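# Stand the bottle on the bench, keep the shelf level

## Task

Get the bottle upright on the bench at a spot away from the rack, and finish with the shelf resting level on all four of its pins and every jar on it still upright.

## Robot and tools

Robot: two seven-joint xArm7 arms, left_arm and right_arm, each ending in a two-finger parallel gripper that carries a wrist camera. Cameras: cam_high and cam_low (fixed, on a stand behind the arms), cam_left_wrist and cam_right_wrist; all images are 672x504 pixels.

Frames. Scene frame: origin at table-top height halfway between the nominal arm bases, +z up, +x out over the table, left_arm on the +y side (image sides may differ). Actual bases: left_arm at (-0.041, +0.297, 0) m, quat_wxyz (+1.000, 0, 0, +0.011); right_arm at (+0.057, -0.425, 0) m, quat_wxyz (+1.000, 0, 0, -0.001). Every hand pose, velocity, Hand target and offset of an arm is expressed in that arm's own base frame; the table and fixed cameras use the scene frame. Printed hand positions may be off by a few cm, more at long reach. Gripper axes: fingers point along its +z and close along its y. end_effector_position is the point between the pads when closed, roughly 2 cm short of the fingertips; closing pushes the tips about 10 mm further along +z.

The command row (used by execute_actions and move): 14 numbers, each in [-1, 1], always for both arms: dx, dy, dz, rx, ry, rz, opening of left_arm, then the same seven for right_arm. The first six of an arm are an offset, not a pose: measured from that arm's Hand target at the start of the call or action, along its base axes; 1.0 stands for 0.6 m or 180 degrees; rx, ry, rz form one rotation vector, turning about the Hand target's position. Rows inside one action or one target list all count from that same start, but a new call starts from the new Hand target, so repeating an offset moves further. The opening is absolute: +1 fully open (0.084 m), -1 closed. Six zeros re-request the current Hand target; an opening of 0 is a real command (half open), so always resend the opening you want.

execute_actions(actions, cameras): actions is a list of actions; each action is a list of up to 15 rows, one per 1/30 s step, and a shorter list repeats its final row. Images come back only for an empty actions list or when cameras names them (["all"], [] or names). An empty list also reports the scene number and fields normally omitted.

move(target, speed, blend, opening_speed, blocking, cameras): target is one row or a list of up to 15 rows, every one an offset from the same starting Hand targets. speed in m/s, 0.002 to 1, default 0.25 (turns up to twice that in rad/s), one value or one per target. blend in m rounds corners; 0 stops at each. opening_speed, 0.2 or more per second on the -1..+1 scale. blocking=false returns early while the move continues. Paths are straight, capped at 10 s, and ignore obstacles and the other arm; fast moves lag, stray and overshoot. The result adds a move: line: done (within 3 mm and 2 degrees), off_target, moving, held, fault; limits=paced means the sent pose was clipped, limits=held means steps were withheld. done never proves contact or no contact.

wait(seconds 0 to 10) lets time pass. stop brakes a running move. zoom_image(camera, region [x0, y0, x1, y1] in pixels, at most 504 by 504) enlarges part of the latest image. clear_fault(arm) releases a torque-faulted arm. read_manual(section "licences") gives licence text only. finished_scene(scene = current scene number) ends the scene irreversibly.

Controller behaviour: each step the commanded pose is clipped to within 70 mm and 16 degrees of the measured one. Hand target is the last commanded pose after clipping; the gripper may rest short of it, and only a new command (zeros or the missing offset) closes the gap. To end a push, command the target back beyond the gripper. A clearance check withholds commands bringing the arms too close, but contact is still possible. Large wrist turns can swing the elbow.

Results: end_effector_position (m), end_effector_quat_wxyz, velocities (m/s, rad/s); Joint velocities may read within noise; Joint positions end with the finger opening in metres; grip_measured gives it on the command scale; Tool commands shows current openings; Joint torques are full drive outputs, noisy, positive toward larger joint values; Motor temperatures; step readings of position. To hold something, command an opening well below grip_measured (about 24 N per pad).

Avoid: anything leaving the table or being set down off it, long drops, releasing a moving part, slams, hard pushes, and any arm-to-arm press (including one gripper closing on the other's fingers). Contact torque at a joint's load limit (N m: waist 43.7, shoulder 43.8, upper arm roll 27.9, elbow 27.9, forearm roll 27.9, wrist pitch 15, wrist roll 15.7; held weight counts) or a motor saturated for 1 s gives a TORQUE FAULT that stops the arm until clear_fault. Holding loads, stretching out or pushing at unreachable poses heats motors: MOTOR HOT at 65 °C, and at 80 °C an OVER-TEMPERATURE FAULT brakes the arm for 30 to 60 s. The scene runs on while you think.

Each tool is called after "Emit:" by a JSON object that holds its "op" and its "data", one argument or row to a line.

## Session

Emit:
{"op": "execute_actions", "data": {
  "actions": []
}}

Emit:
{"op": "zoom_image", "data": {
  "camera": "cam_high",
  "region": [150, 130, 450, 400]
}}

Emit:
{"op": "zoom_image", "data": {
  "camera": "cam_low",
  "region": [300, 160, 450, 300]
}}

Scene clock: 0.00 s.
left_arm: end_effector_position=(+0.6322, -0.1420, +0.3208) grip_measured=+1.00 end_effector_quat_wxyz=(-0.026, +0.619, -0.515, +0.592) | right_arm: end_effector_position=(+0.6799, +0.2752, +0.3196) grip_measured=+1.00 end_effector_quat_wxyz=(+0.018, +0.493, -0.558, +0.667)
Joint positions: left_arm=[-1.08 0.196 1.02 1.108 -1.992 0.669 2.832 0.084] | right_arm=[0.664 0.999 0.168 2.299 -1.585 1.635 2.663 0.084]
Joint velocities: within noise
Joint torques (N m): no reading
Motor temperatures (°C): left_arm=[35 39 36 38 31 38 35] | right_arm=[36 36 33 38 37 36 35]
Hand target: left_arm +0.6322, -0.1420, +0.3208; -0.026, +0.619, -0.515, +0.592 | right_arm +0.6799, +0.2752, +0.3196; +0.018, +0.493, -0.558, +0.667
Tool commands: left_gripper/opening=+1.0 right_gripper/opening=+1.0

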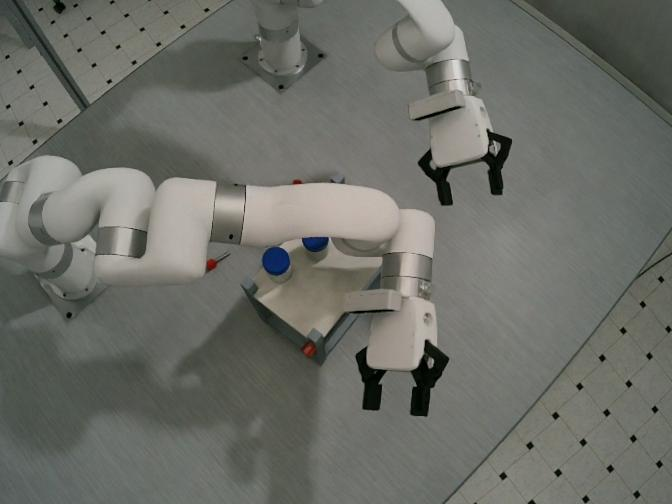

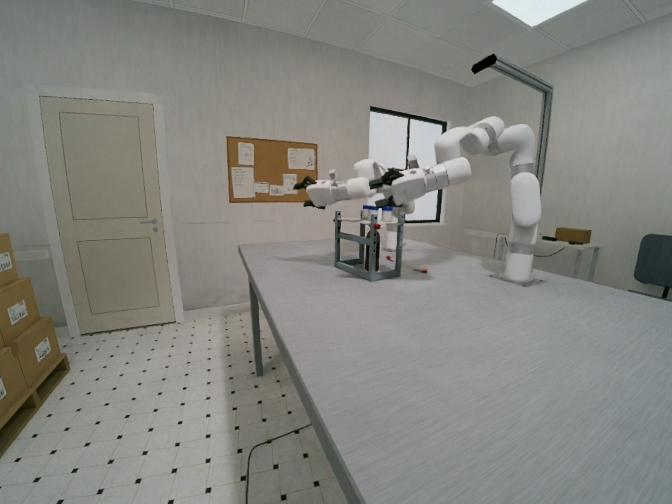

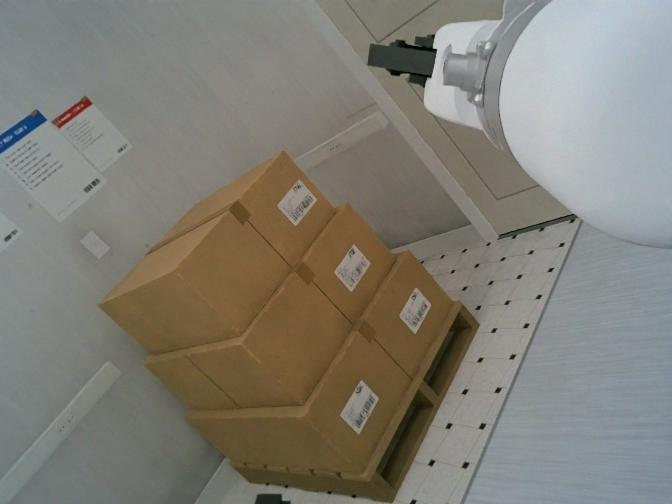

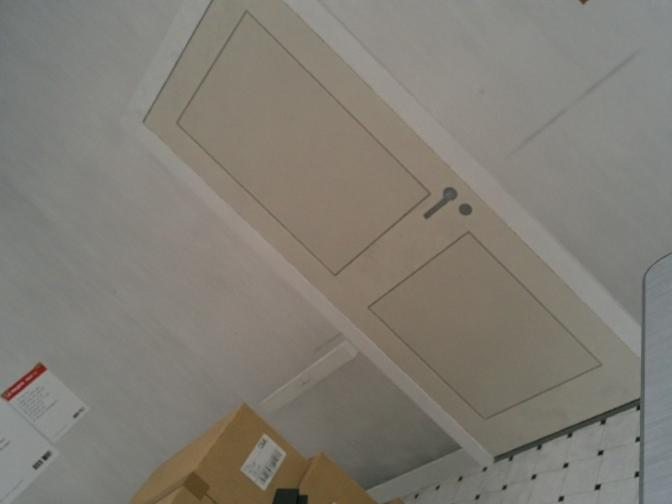

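Scaled by 1.680 from the camera's 672x504 image, which has a finer 960x720 frame.

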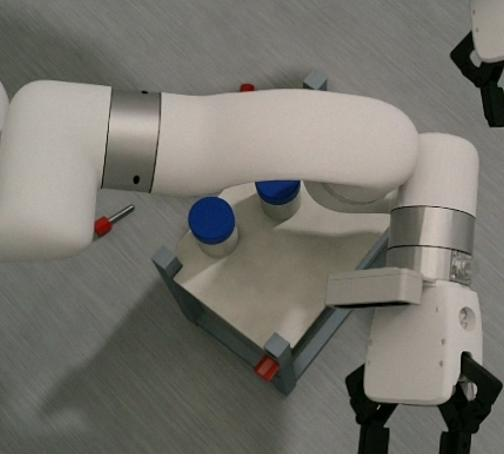

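Scaled by 3.360 from the camera's 672x504 image, which has a finer 960x720 frame.

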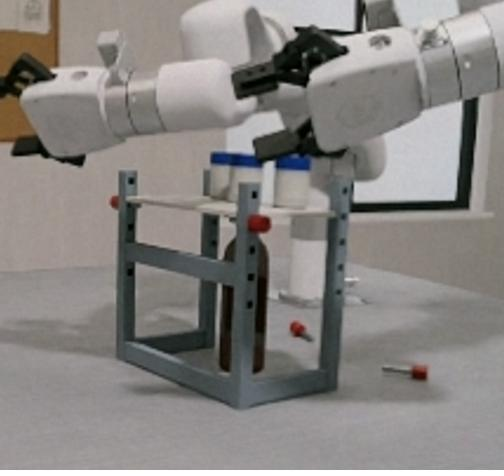

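Emit:
{"op": "move", "data": {
  "target": [
    [-0.133,0.15,0.1,0,0,0,1,-0.217,-0.375,0.1,0.15,-0.157,-0.24,1],
    [-0.613,0.07,-0.033,0.273,0.299,-0.05,1,-0.742,-0.258,-0.033,0.446,-0.47,-0.722,1],
    [-0.613,-0.007,-0.2,0.273,0.299,-0.05,1,-0.742,-0.142,-0.2,0.446,-0.47,-0.722,1]
  ],
  "speed": 0.45,
  "blend": [0.05,0.05,0],
  "cameras": ["all"]
}}

Scene clock: 18.50 s.
left_arm: end_effector_position=(+0.2643, -0.1461, +0.2007) grip_measured=+1.00 end_effector_quat_wxyz=(+0.000, +0.707, -0.707, -0.002) | right_arm: end_effector_position=(+0.2346, +0.1900, +0.1996) grip_measured=+1.00 end_effector_quat_wxyz=(+0.000, +0.707, +0.708, -0.001)
Joint positions: left_arm=[-0.392 -0.568 -0.102 0.524 -0.061 1.094 1.119 0.084] | right_arm=[0.343 -0.594 0.306 0.523 0.189 1.103 5.223 0.084]
Joint torques (N m): left_arm=[-2.74 -2.01 -1.72 17.01 -1.78 -2.27 -1.24] | right_arm=[-4.45 0.77 -0.17 19.62 -1.38 -2.22 1.56]
Hand target: left_arm +0.2644, -0.1462, +0.2008; +0.000, +0.707, -0.707, -0.002 | right_arm +0.2347, +0.1900, +0.1996; +0.000, +0.707, +0.708, -0.001
Off the commanded pose: left_arm 0.000 m, 0 deg | right_arm 0.000 m, 0 deg.
move: done

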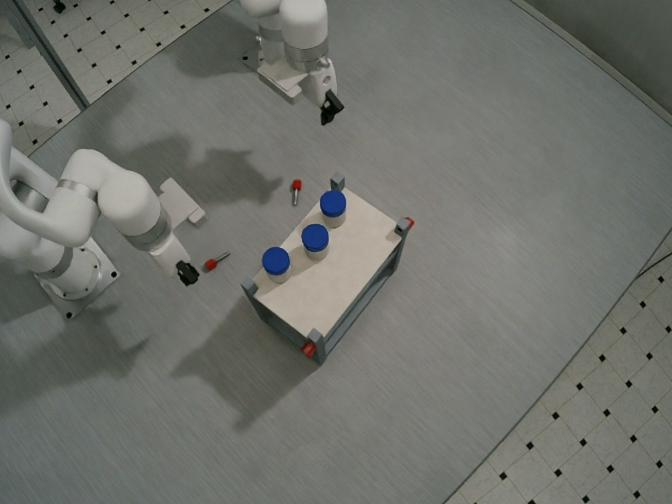

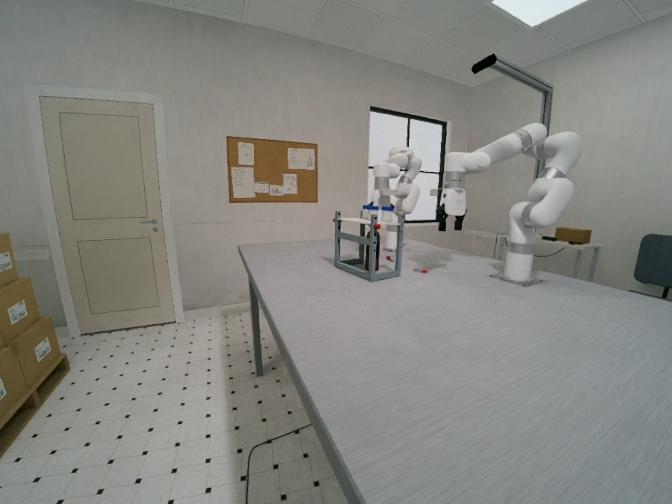

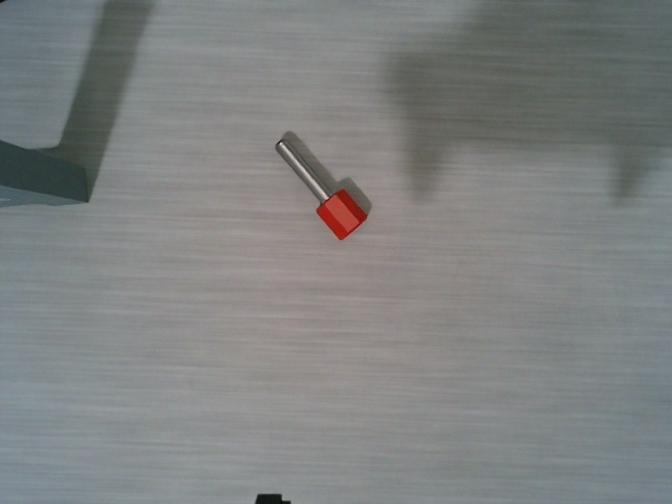

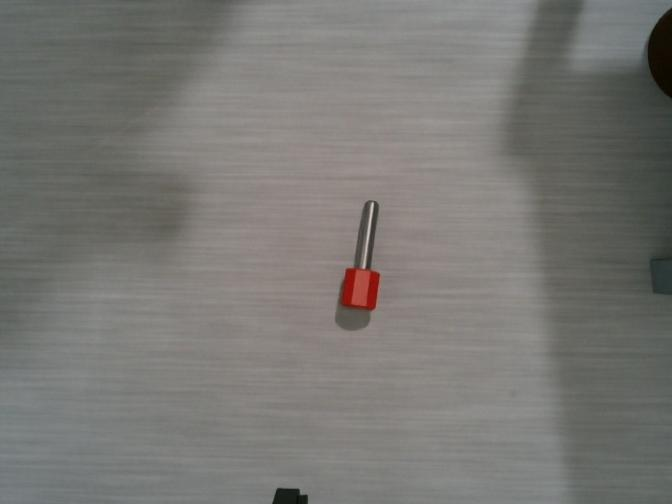

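Emit:
{"op": "move", "data": {
  "target": [
    [0.041,-0.1385,-0.13,0,0,0.2306,1,-0.0438,0.0842,-0.13,0,0,-0.037,1],
    [0.041,-0.1385,-0.298,0,0,0.2306,1,-0.0438,0.0842,-0.296,0,0,-0.037,1],
    [0.041,-0.1385,-0.298,0,0,0.2306,-0.8,-0.0438,0.0842,-0.296,0,0,-0.037,-0.8],
    [0.041,-0.1385,0.1,0,0,0.2306,-0.8,-0.0438,0.0842,0.1,0,0,-0.037,-0.8]
  ],
  "opening_speed": 2,
  "blend": [0.02,0,0,0],
  "cameras": ["cam_left_wrist","cam_right_wrist"]
}}

Scene clock: 35.77 s.
left_arm: end_effector_position=(+0.2890, -0.2293, +0.2608) grip_measured=-0.60 end_effector_quat_wxyz=(+0.001, +0.912, -0.410, -0.001) | right_arm: end_effector_position=(+0.2084, +0.2405, +0.2595) grip_measured=-0.60 end_effector_quat_wxyz=(+0.000, +0.747, +0.665, -0.001)
Joint positions: left_arm=[-0.326 -0.38 -0.299 0.854 -0.119 1.223 0.282 0.018] | right_arm=[0.36 -0.6 0.403 0.714 0.232 1.284 5.459 0.018]
Joint torques (N m): left_arm=[3.02 -13.41 6.3 18.78 1.73 -0.52 0.65] | right_arm=[-4.25 -16.07 -4.08 19.99 -1.21 -0.03 -1.53]
Motor temperatures (°C): left_arm=[35 39 36 45 31 38 35] | right_arm=[36 37 33 44 37 37 35]
Hand target: left_arm +0.2890, -0.2293, +0.2608; +0.001, +0.912, -0.410, -0.001 | right_arm +0.2084, +0.2405, +0.2596; +0.000, +0.747, +0.665, -0.001
Off the commanded pose: left_arm 0.000 m, 0 deg | right_arm 0.000 m, 0 deg.
move: done
Images, in order (width x height): cam_left_wrist 672x504, cam_right_wrist 672x504.

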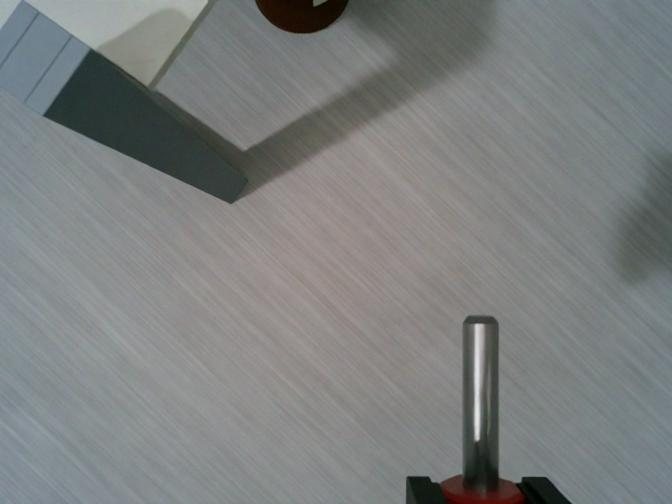

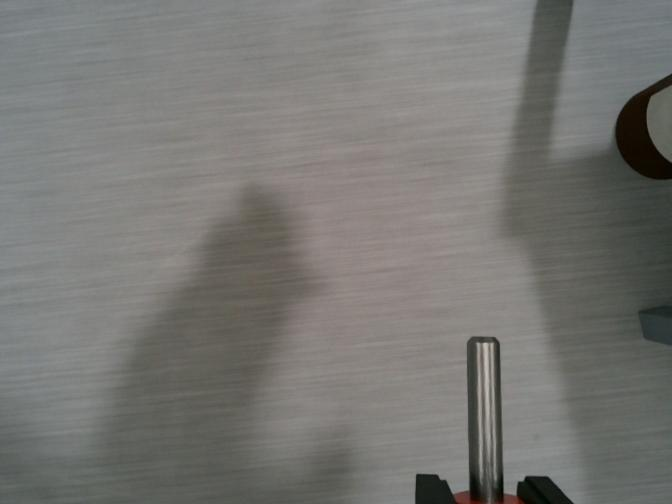

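Emit:
{"op": "move", "data": {
  "target": [0.11,-0.2245,0.015,0,0,0.317,-0.8,0.316,-0.1265,0.0175,0,0,0.0917,-0.8],
  "cameras": ["cam_left_wrist","cam_right_wrist"]
}}

Emit:
{"op": "zoom_image", "data": {
  "camera": "cam_right_wrist",
  "region": [350, 80, 600, 280]
}}

Scene clock: 54.13 s.
left_arm: end_effector_position=(+0.3550, -0.3640, +0.2698) grip_measured=-0.60 end_effector_quat_wxyz=(+0.001, +0.997, +0.075, -0.001) | right_arm: end_effector_position=(+0.3980, +0.1646, +0.2701) grip_measured=-0.60 end_effector_quat_wxyz=(+0.000, +0.643, +0.766, -0.001)
Joint positions: left_arm=[-0.325 0.117 -0.5 1.361 0.056 1.258 -0.989 0.018] | right_arm=[0.205 -0.159 0.175 1.069 0.028 1.226 4.908 0.018]
Joint torques (N m): left_arm=[-3.33 -13.45 -4.9 18.76 1.75 -0.45 -1.23] | right_arm=[-4.58 -11.93 -1.76 20.28 -1.3 -0.17 -1.59]
Hand target: left_arm +0.3550, -0.3640, +0.2698; +0.001, +0.997, +0.075, -0.001 | right_arm +0.3980, +0.1646, +0.2701; +0.000, +0.643, +0.766, -0.001
Off the commanded pose: left_arm 0.000 m, 0 deg | right_arm 0.000 m, 0 deg.
move: done
Images, in order (width x height): cam_left_wrist 672x504, cam_right_wrist 672x504.

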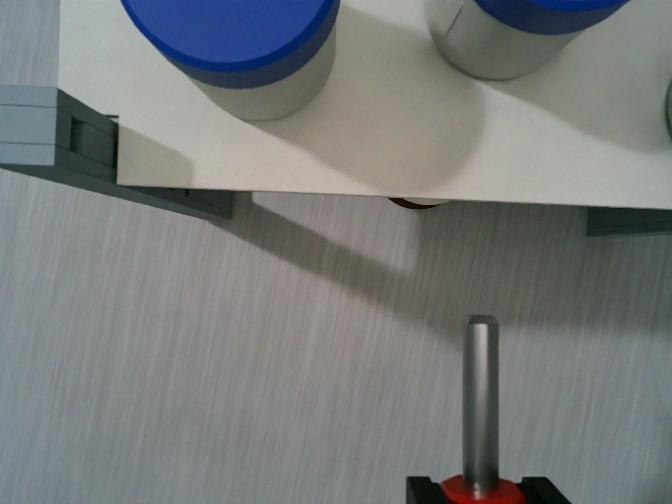

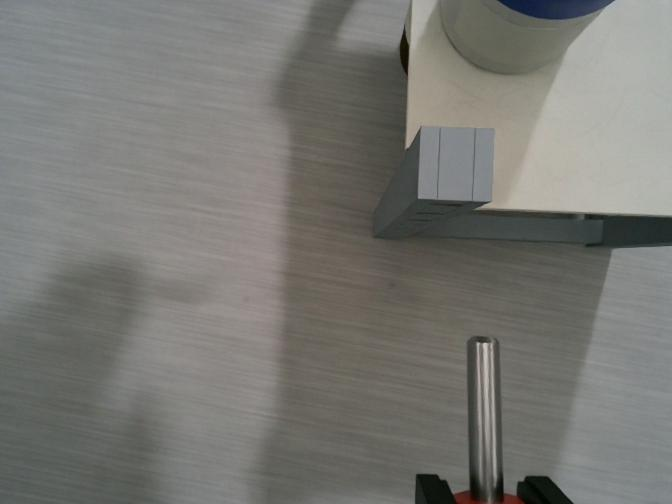

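Scaled by 2.016 from the camera's 672x504 image, which has a finer 960x720 frame.

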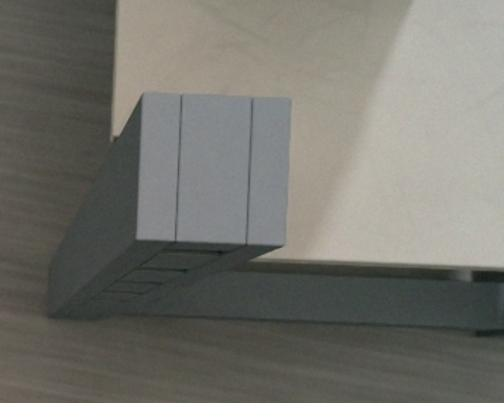

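Emit:
{"op": "move", "data": {
  "target": [
    [0.0167,0.025,-0.0918,0,0,-0.0094,-0.8,0,0,-0.0772,0,0,-0.0172,-0.8],
    [0.0817,0.033,-0.0918,0,0,-0.0094,-0.8,-0.0232,0.0412,-0.0772,0,0,-0.0172,-0.8]
  ],
  "speed": 0.12,
  "cameras": ["cam_left_wrist","cam_right_wrist"]
}}

Emit:
{"op": "zoom_image", "data": {
  "camera": "cam_right_wrist",
  "region": [400, 200, 600, 400]
}}

Emit:
{"op": "move", "data": {
  "target": [0,0,0.018,0,0,0,-1,0,0,0,0,0,0,-0.8],
  "speed": 0.03,
  "cameras": ["cam_left_wrist","cam_right_wrist"]
}}

Scene clock: 83.93 s.
left_arm: end_effector_position=(+0.4040, -0.3442, +0.2147) grip_measured=-0.60 end_effector_quat_wxyz=(+0.001, +0.998, +0.060, -0.001) | right_arm: end_effector_position=(+0.3841, +0.1893, +0.2238) grip_measured=-0.60 end_effector_quat_wxyz=(+0.000, +0.664, +0.748, -0.001)
Joint positions: left_arm=[-0.289 0.23 -0.457 1.337 0.108 1.132 -0.902 0.018] | right_arm=[0.231 -0.138 0.217 0.957 0.032 1.093 5.025 0.018]
Joint torques (N m): left_arm=[2.37 -15.58 0.06 18.76 1.86 -0.37 0.68] | right_arm=[4.51 -29.18 1.2 13.82 1.33 -2.1 1.62]
Hand target: left_arm +0.4040, -0.3442, +0.2147; +0.001, +0.998, +0.060, -0.001 | right_arm +0.3841, +0.1893, +0.2238; +0.000, +0.664, +0.748, -0.001
Off the commanded pose: left_arm 0.000 m, 0 deg | right_arm 0.000 m, 0 deg.
move: done
Images, in order (width x height): cam_left_wrist 672x504, cam_right_wrist 672x504.

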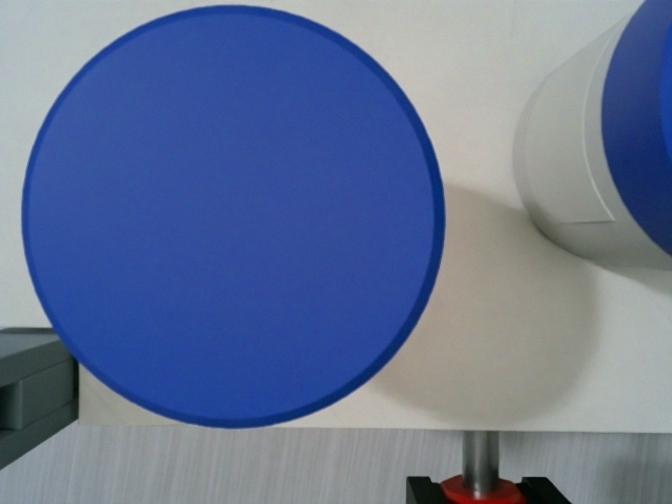

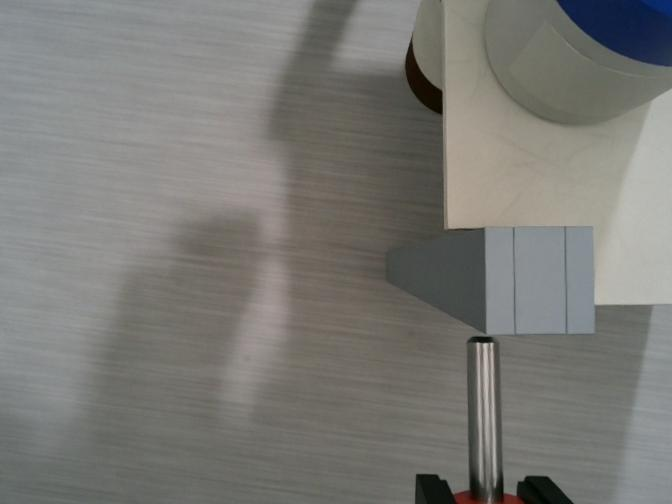

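Scaled by 2.520 from the camera's 672x504 image, which has a finer 960x720 frame.

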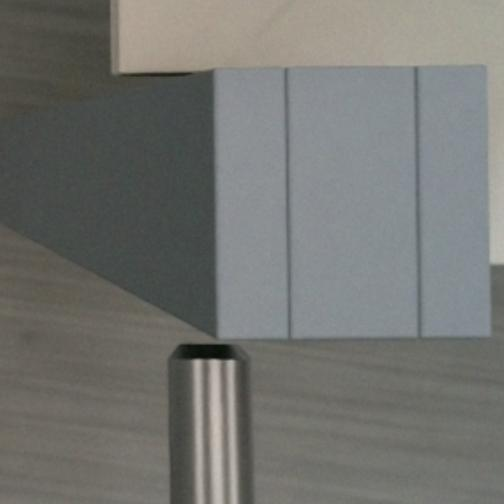

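Scene clock: 84.77 s.
left_arm: end_effector_position=(+0.4040, -0.3442, +0.2254) grip_measured=-0.60 end_effector_quat_wxyz=(+0.001, +0.998, +0.060, -0.001) | right_arm: end_effector_position=(+0.3841, +0.1893, +0.2238) grip_measured=-0.60 end_effector_quat_wxyz=(+0.000, +0.664, +0.748, -0.001)
Joint positions: left_arm=[-0.288 0.222 -0.459 1.359 0.103 1.161 -0.899 0.018] | right_arm=[0.231 -0.138 0.217 0.957 0.032 1.093 5.025 0.018]
Joint torques (N m): left_arm=[3.19 -23.97 -6.31 19.88 -1.89 -0.82 0.67] | right_arm=[4.72 -28.98 1.29 13.71 1.36 -1.73 1.64]
Hand target: left_arm +0.4040, -0.3442, +0.2255; +0.001, +0.998, +0.060, -0.001 | right_arm +0.3841, +0.1893, +0.2238; +0.000, +0.664, +0.748, -0.001
Off the commanded pose: left_arm 0.000 m, 0 deg | right_arm 0.000 m, 0 deg.
move: done
Images, in order (width x height): cam_left_wrist 672x504, cam_right_wrist 672x504.

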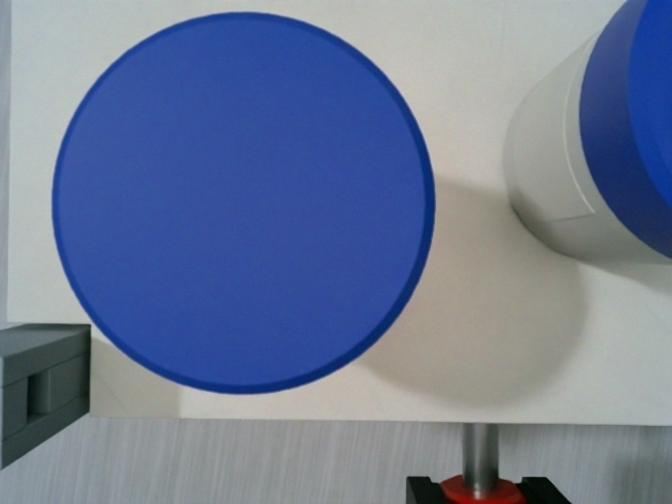

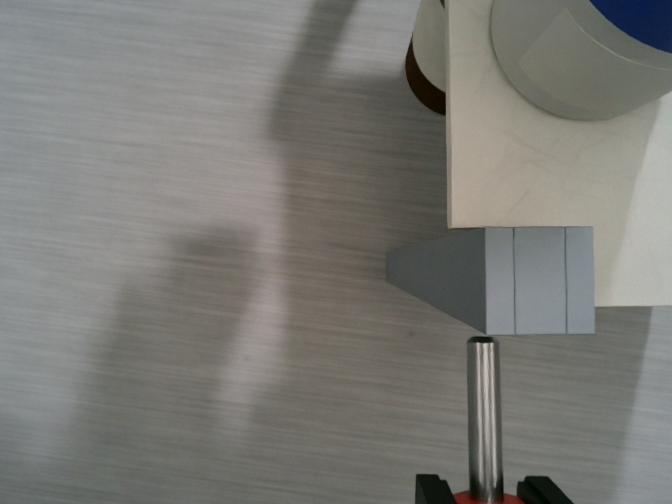

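Emit:
{"op": "move", "data": {
  "target": [0,0,0,0,0,0,-1,0.0077,-0.066,0,0,0,0,-0.8],
  "speed": 0.12,
  "cameras": ["cam_right_wrist"]
}}

Emit:
{"op": "zoom_image", "data": {
  "camera": "cam_right_wrist",
  "region": [370, 60, 610, 260]
}}

Scene clock: 94.70 s.
left_arm: end_effector_position=(+0.4040, -0.3442, +0.2255) grip_measured=-0.60 end_effector_quat_wxyz=(+0.001, +0.998, +0.060, -0.001) | right_arm: end_effector_position=(+0.3887, +0.1498, +0.2238) grip_measured=-0.60 end_effector_quat_wxyz=(+0.000, +0.664, +0.748, -0.001)
Joint positions: left_arm=[-0.288 0.222 -0.459 1.359 0.103 1.161 -0.899 0.018] | right_arm=[0.194 -0.176 0.165 0.917 0.031 1.092 4.936 0.018]
Joint torques (N m): left_arm=[3.12 -24.14 -6.5 19.77 -1.67 -0.86 0.76] | right_arm=[-4.32 -28.2 -2.08 13.76 -1.25 -2.28 -1.51]
Hand target: left_arm +0.4040, -0.3442, +0.2255; +0.001, +0.998, +0.060, -0.001 | right_arm +0.3887, +0.1497, +0.2238; +0.000, +0.664, +0.748, -0.001
Off the commanded pose: left_arm 0.000 m, 0 deg | right_arm 0.000 m, 0 deg.
move: done
Images, in order (width x height): cam_right_wrist 672x504.

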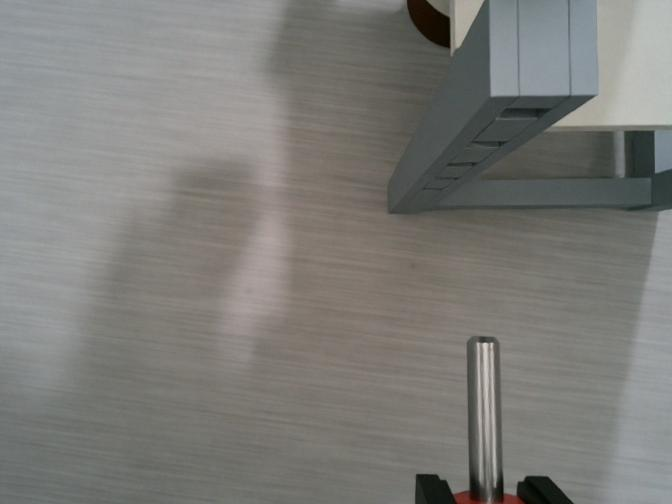

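Scaled by 2.100 from the camera's 672x504 image, which has a finer 960x720 frame.

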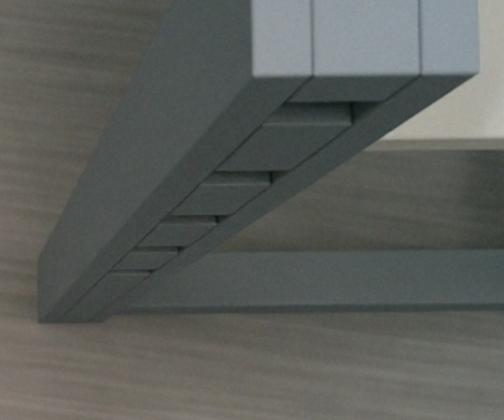

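Emit:
{"op": "move", "data": {
  "target": [
    [0,0,0,0,0,0,-1,-0.009,0.0658,0.005,0,0,0,-0.8],
    [0,0,0,0,0,0,-1,-0.0108,0.0807,0.005,0,0,0,-0.8]
  ],
  "speed": [0.12,0.02],
  "cameras": ["cam_right_wrist"]
}}

Emit:
{"op": "zoom_image", "data": {
  "camera": "cam_right_wrist",
  "region": [400, 300, 600, 504]
}}

Scene clock: 111.17 s.
left_arm: end_effector_position=(+0.4040, -0.3442, +0.2255) grip_measured=-0.60 end_effector_quat_wxyz=(+0.001, +0.998, +0.060, -0.001) | right_arm: end_effector_position=(+0.3822, +0.1981, +0.2267) grip_measured=-0.60 end_effector_quat_wxyz=(+0.000, +0.664, +0.748, -0.001)
Joint positions: left_arm=[-0.288 0.222 -0.459 1.359 0.103 1.161 -0.899 0.018] | right_arm=[0.239 -0.133 0.229 0.971 0.033 1.102 5.045 0.018]
Joint torques (N m): left_arm=[2.42 -22.94 -6.35 19.77 -1.24 -0.86 0.54] | right_arm=[7.84 -10.98 3.53 21.01 -0.15 -1.78 1.69]
Hand target: left_arm +0.4040, -0.3442, +0.2255; +0.001, +0.998, +0.060, -0.001 | right_arm +0.3822, +0.1982, +0.2268; +0.000, +0.664, +0.748, -0.001
Off the commanded pose: left_arm 0.000 m, 0 deg | right_arm 0.000 m, 0 deg.
move: done
Images, in order (width x height): cam_right_wrist 672x504.

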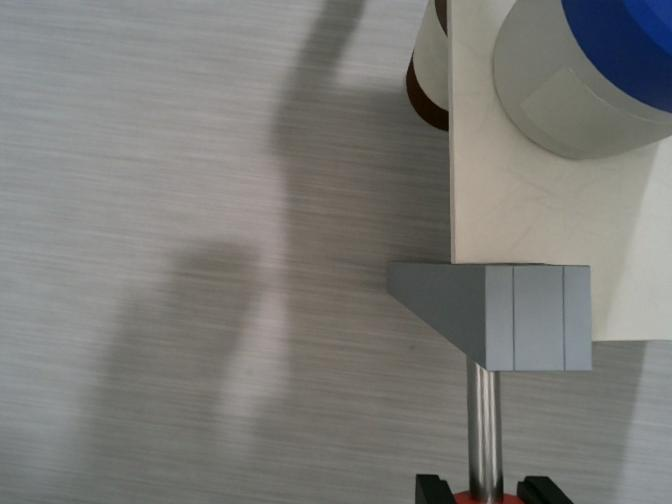

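Scaled by 2.471 from the camera's 672x504 image, which has a finer 960x720 frame.

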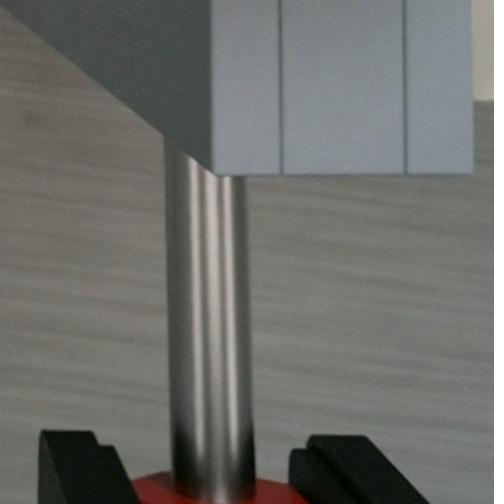

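Emit:
{"op": "move", "data": {
  "target": [0,0,0,0,0,0,-1,0.0015,-0.0113,0,0,0,0,-0.8],
  "speed": 0.05,
  "cameras": ["cam_left_wrist","cam_right_wrist"]
}}

Emit:
{"op": "zoom_image", "data": {
  "camera": "cam_right_wrist",
  "region": [400, 200, 600, 400]
}}

Scene clock: 119.03 s.
left_arm: end_effector_position=(+0.4040, -0.3442, +0.2255) grip_measured=-0.60 end_effector_quat_wxyz=(+0.001, +0.998, +0.060, -0.001) | right_arm: end_effector_position=(+0.3831, +0.1915, +0.2268) grip_measured=-0.60 end_effector_quat_wxyz=(+0.000, +0.664, +0.748, +0.000)
Joint positions: left_arm=[-0.288 0.222 -0.459 1.359 0.103 1.161 -0.899 0.018] | right_arm=[0.233 -0.14 0.22 0.964 0.033 1.102 5.03 0.018]
Joint torques (N m): left_arm=[2.2 -21.87 -6.25 18.25 -0.87 -0.82 0.51] | right_arm=[-4.5 -29.38 -1.77 13.76 1.29 -1.3 -1.58]
Hand target: left_arm +0.4040, -0.3442, +0.2255; +0.001, +0.998, +0.060, -0.001 | right_arm +0.3831, +0.1914, +0.2268; +0.000, +0.664, +0.748, -0.001
Off the commanded pose: left_arm 0.000 m, 0 deg | right_arm 0.000 m, 0 deg.
move: done
Images, in order (width x height): cam_left_wrist 672x504, cam_right_wrist 672x504.

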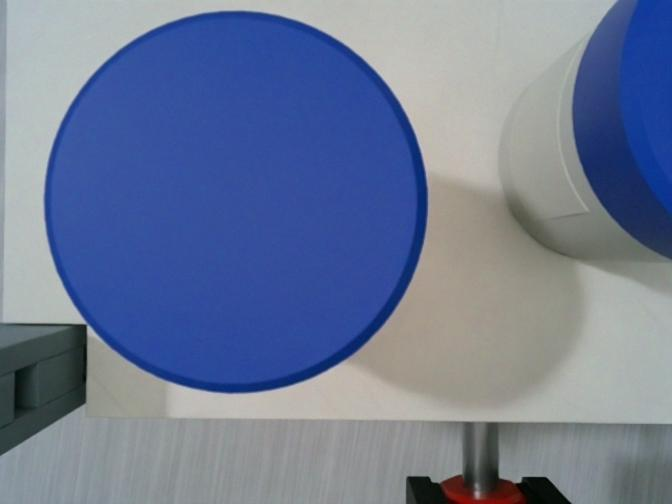

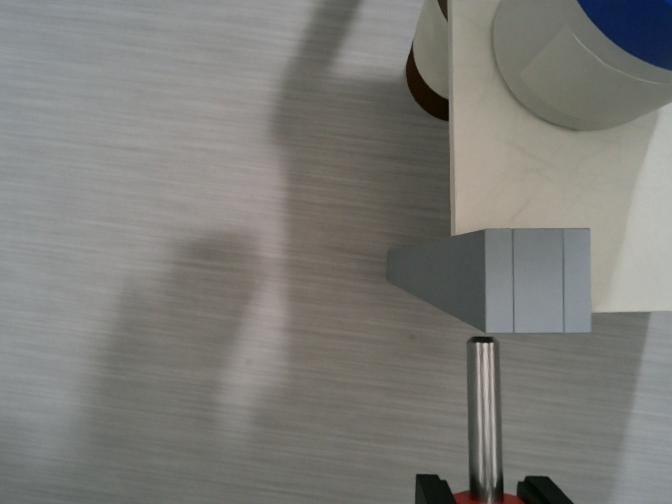

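Scaled by 2.520 from the camera's 672x504 image, which has a finer 960x720 frame.

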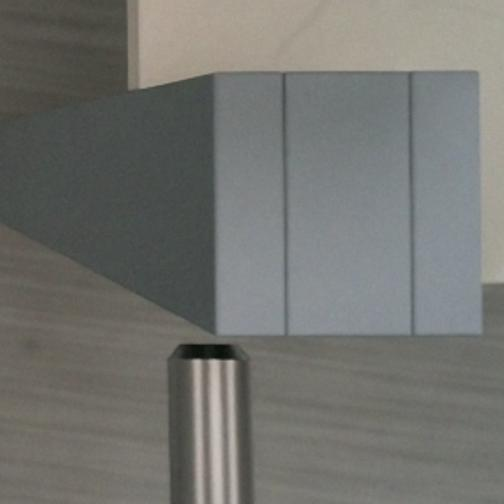

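Emit:
{"op": "move", "data": {
  "target": [
    [0,0,0,0,0,0,-1,0.0008,-0.005,-0.0018,0.0359,0.0042,0.0039,-0.8]
  ],
  "speed": 0.1,
  "cameras": ["cam_right_wrist"]
}}

Emit:
{"op": "zoom_image", "data": {
  "camera": "cam_right_wrist",
  "region": [400, 200, 600, 400]
}}

Scene clock: 153.03 s.
left_arm: end_effector_position=(+0.4040, -0.3442, +0.2255) grip_measured=-0.60 end_effector_quat_wxyz=(+0.001, +0.998, +0.060, -0.001) | right_arm: end_effector_position=(+0.3836, +0.1884, +0.2257) grip_measured=-0.60 end_effector_quat_wxyz=(-0.042, +0.658, +0.751, +0.037)
Joint positions: left_arm=[-0.288 0.222 -0.459 1.359 0.103 1.161 -0.899 0.018] | right_arm=[0.224 -0.166 0.171 0.923 0.156 1.063 4.9 0.018]
Joint torques (N m): left_arm=[1.77 -20.53 -6.25 16.58 -0.47 -0.79 0.57] | right_arm=[-4.57 -28.72 -1.96 13.75 1.57 -2.22 -1.56]
Hand target: left_arm +0.4040, -0.3442, +0.2255; +0.001, +0.998, +0.060, -0.001 | right_arm +0.3836, +0.1884, +0.2257; -0.042, +0.658, +0.751, +0.037
Off the commanded pose: left_arm 0.000 m, 0 deg | right_arm 0.000 m, 0 deg.
move: done
Images, in order (width x height): cam_right_wrist 672x504.

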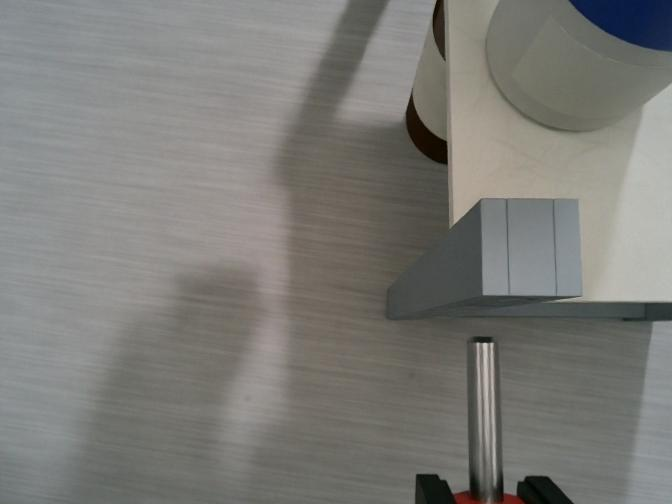

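Scaled by 2.520 from the camera's 672x504 image, which has a finer 960x720 frame.

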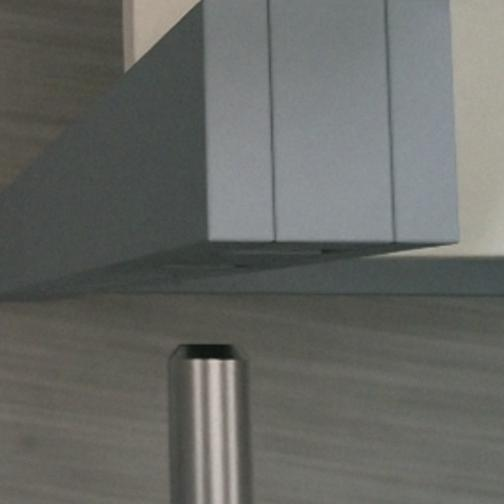

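Emit:
{"op": "move", "data": {
  "target": [0,0,0,0,0,0,-1,-0.0023,0.0165,-0.001,0,0,0,-0.8],
  "speed": 0.02,
  "cameras": ["cam_left_wrist","cam_right_wrist"]
}}

Emit:
{"op": "zoom_image", "data": {
  "camera": "cam_right_wrist",
  "region": [400, 200, 600, 400]
}}

Scene clock: 164.33 s.
left_arm: end_effector_position=(+0.4040, -0.3442, +0.2255) grip_measured=-0.60 end_effector_quat_wxyz=(+0.001, +0.998, +0.060, -0.001) | right_arm: end_effector_position=(+0.3822, +0.1982, +0.2251) grip_measured=-0.60 end_effector_quat_wxyz=(-0.042, +0.658, +0.751, +0.037)
Joint positions: left_arm=[-0.288 0.222 -0.459 1.359 0.103 1.161 -0.899 0.018] | right_arm=[0.233 -0.157 0.184 0.931 0.157 1.058 4.922 0.018]
Joint torques (N m): left_arm=[1.5 -19.56 -6.27 15.1 -0.28 -0.93 0.35] | right_arm=[5.07 -13.61 1.37 21.56 0.39 -2.53 1.5]
Hand target: left_arm +0.4040, -0.3442, +0.2255; +0.001, +0.998, +0.060, -0.001 | right_arm +0.3822, +0.1983, +0.2251; -0.042, +0.658, +0.751, +0.037
Off the commanded pose: left_arm 0.000 m, 0 deg | right_arm 0.000 m, 0 deg.
move: done
Images, in order (width x height): cam_left_wrist 672x504, cam_right_wrist 672x504.

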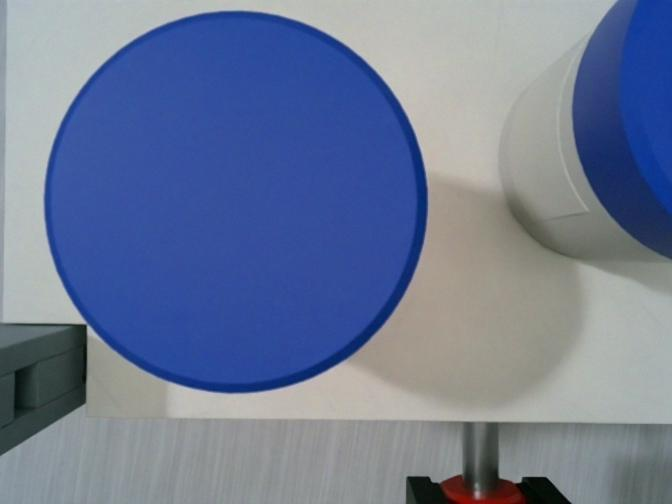

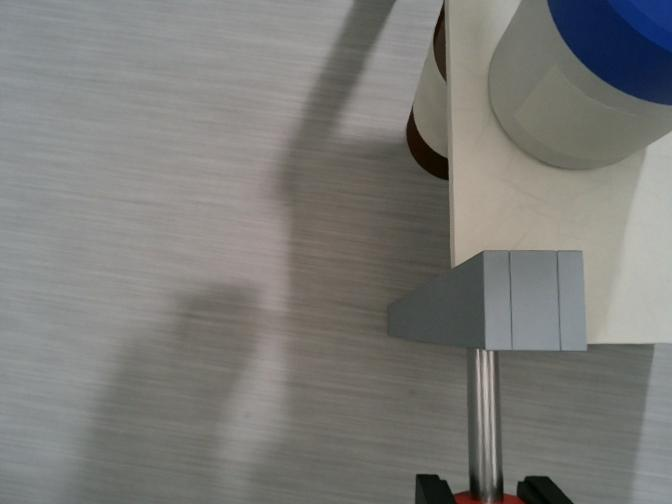

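Scaled by 2.520 from the camera's 672x504 image, which has a finer 960x720 frame.

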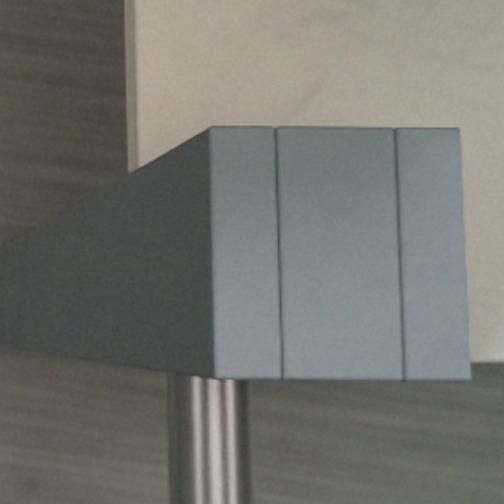

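Emit:
{"op": "move", "data": {
  "target": [0,0,0,0,0,0,-1,-0.0026,0.0198,0,0,0,0,-0.8],
  "speed": 0.03,
  "cameras": ["cam_left_wrist","cam_right_wrist"]
}}

Scene clock: 170.60 s.
left_arm: end_effector_position=(+0.4040, -0.3442, +0.2255) grip_measured=-0.60 end_effector_quat_wxyz=(+0.001, +0.998, +0.060, -0.001) | right_arm: end_effector_position=(+0.3806, +0.2100, +0.2250) grip_measured=-0.60 end_effector_quat_wxyz=(-0.042, +0.658, +0.751, +0.037)
Joint positions: left_arm=[-0.288 0.222 -0.459 1.359 0.103 1.161 -0.899 0.018] | right_arm=[0.244 -0.145 0.2 0.942 0.156 1.055 4.949 0.018]
Joint torques (N m): left_arm=[1.25 -18.85 -6.32 14.11 -0.04 -0.93 0.38] | right_arm=[6.63 -15.19 2.76 23.57 -0.28 -3.05 1.69]
Hand target: left_arm +0.4040, -0.3442, +0.2255; +0.001, +0.998, +0.060, -0.001 | right_arm +0.3806, +0.2102, +0.2251; -0.042, +0.658, +0.751, +0.037
Off the commanded pose: left_arm 0.000 m, 0 deg | right_arm 0.000 m, 0 deg.
move: done
Images, in order (width x height): cam_left_wrist 672x504, cam_right_wrist 672x504.

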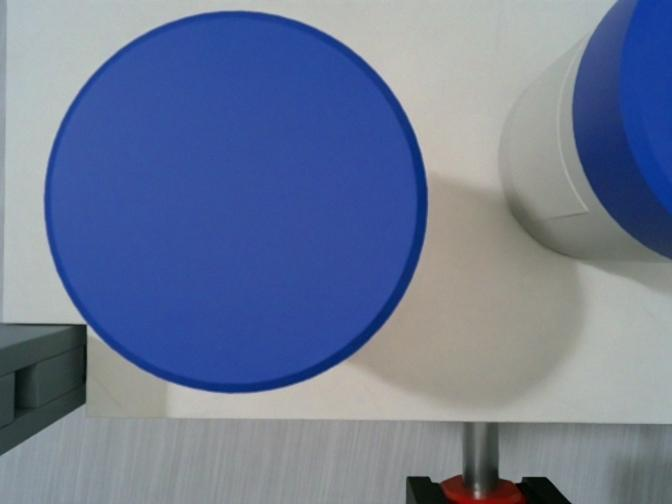

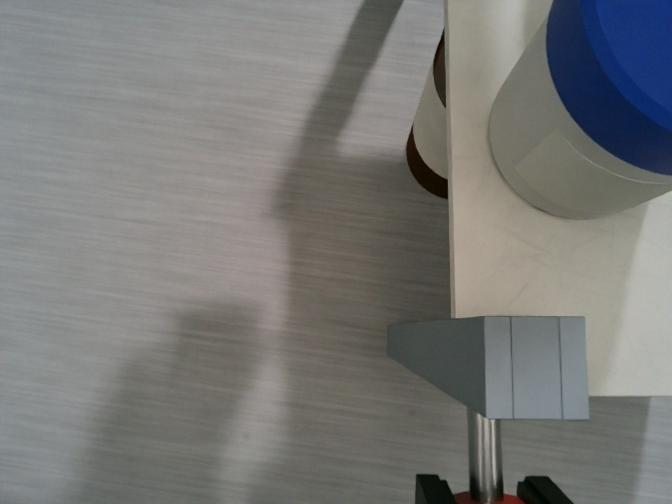

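Emit:
{"op": "move", "data": {
  "target": [0,0,0,0,0,0,-1,-0.0043,0.0328,0,0,0,0,-0.8],
  "speed": 0.04,
  "cameras": ["cam_left_wrist","cam_right_wrist"]
}}

Scene clock: 176.63 s.
left_arm: end_effector_position=(+0.4040, -0.3442, +0.2255) grip_measured=-0.60 end_effector_quat_wxyz=(+0.001, +0.998, +0.060, -0.001) | right_arm: end_effector_position=(+0.3781, +0.2298, +0.2251) grip_measured=-0.60 end_effector_quat_wxyz=(-0.042, +0.658, +0.751, +0.037)
Joint positions: left_arm=[-0.288 0.222 -0.459 1.359 0.103 1.161 -0.899 0.018] | right_arm=[0.263 -0.124 0.226 0.964 0.153 1.05 4.994 0.018]
Joint torques (N m): left_arm=[1.07 -18.11 -6.3 14.18 -0.16 -0.94 0.52] | right_arm=[7.01 -15.79 2.72 24.22 -0.34 -3.37 1.6]
Hand target: left_arm +0.4040, -0.3442, +0.2255; +0.001, +0.998, +0.060, -0.001 | right_arm +0.3781, +0.2298, +0.2251; -0.042, +0.658, +0.751, +0.037
Off the commanded pose: left_arm 0.000 m, 0 deg | right_arm 0.000 m, 0 deg.
move: done
Images, in order (width x height): cam_left_wrist 672x504, cam_right_wrist 672x504.

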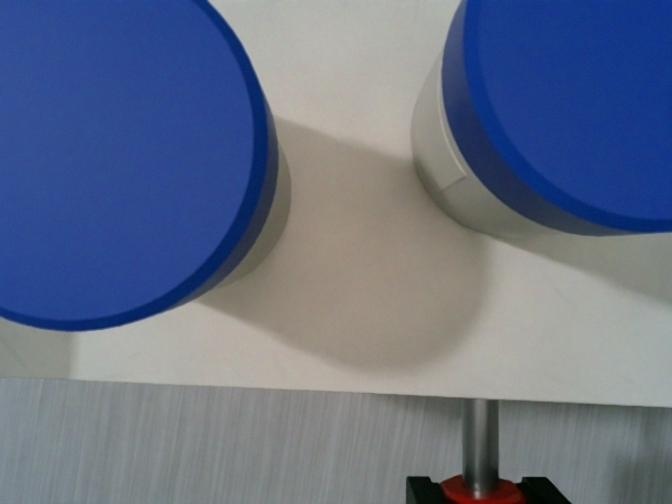

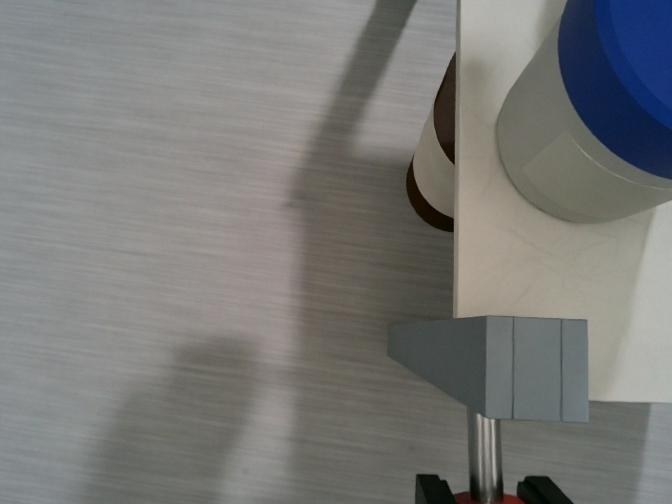

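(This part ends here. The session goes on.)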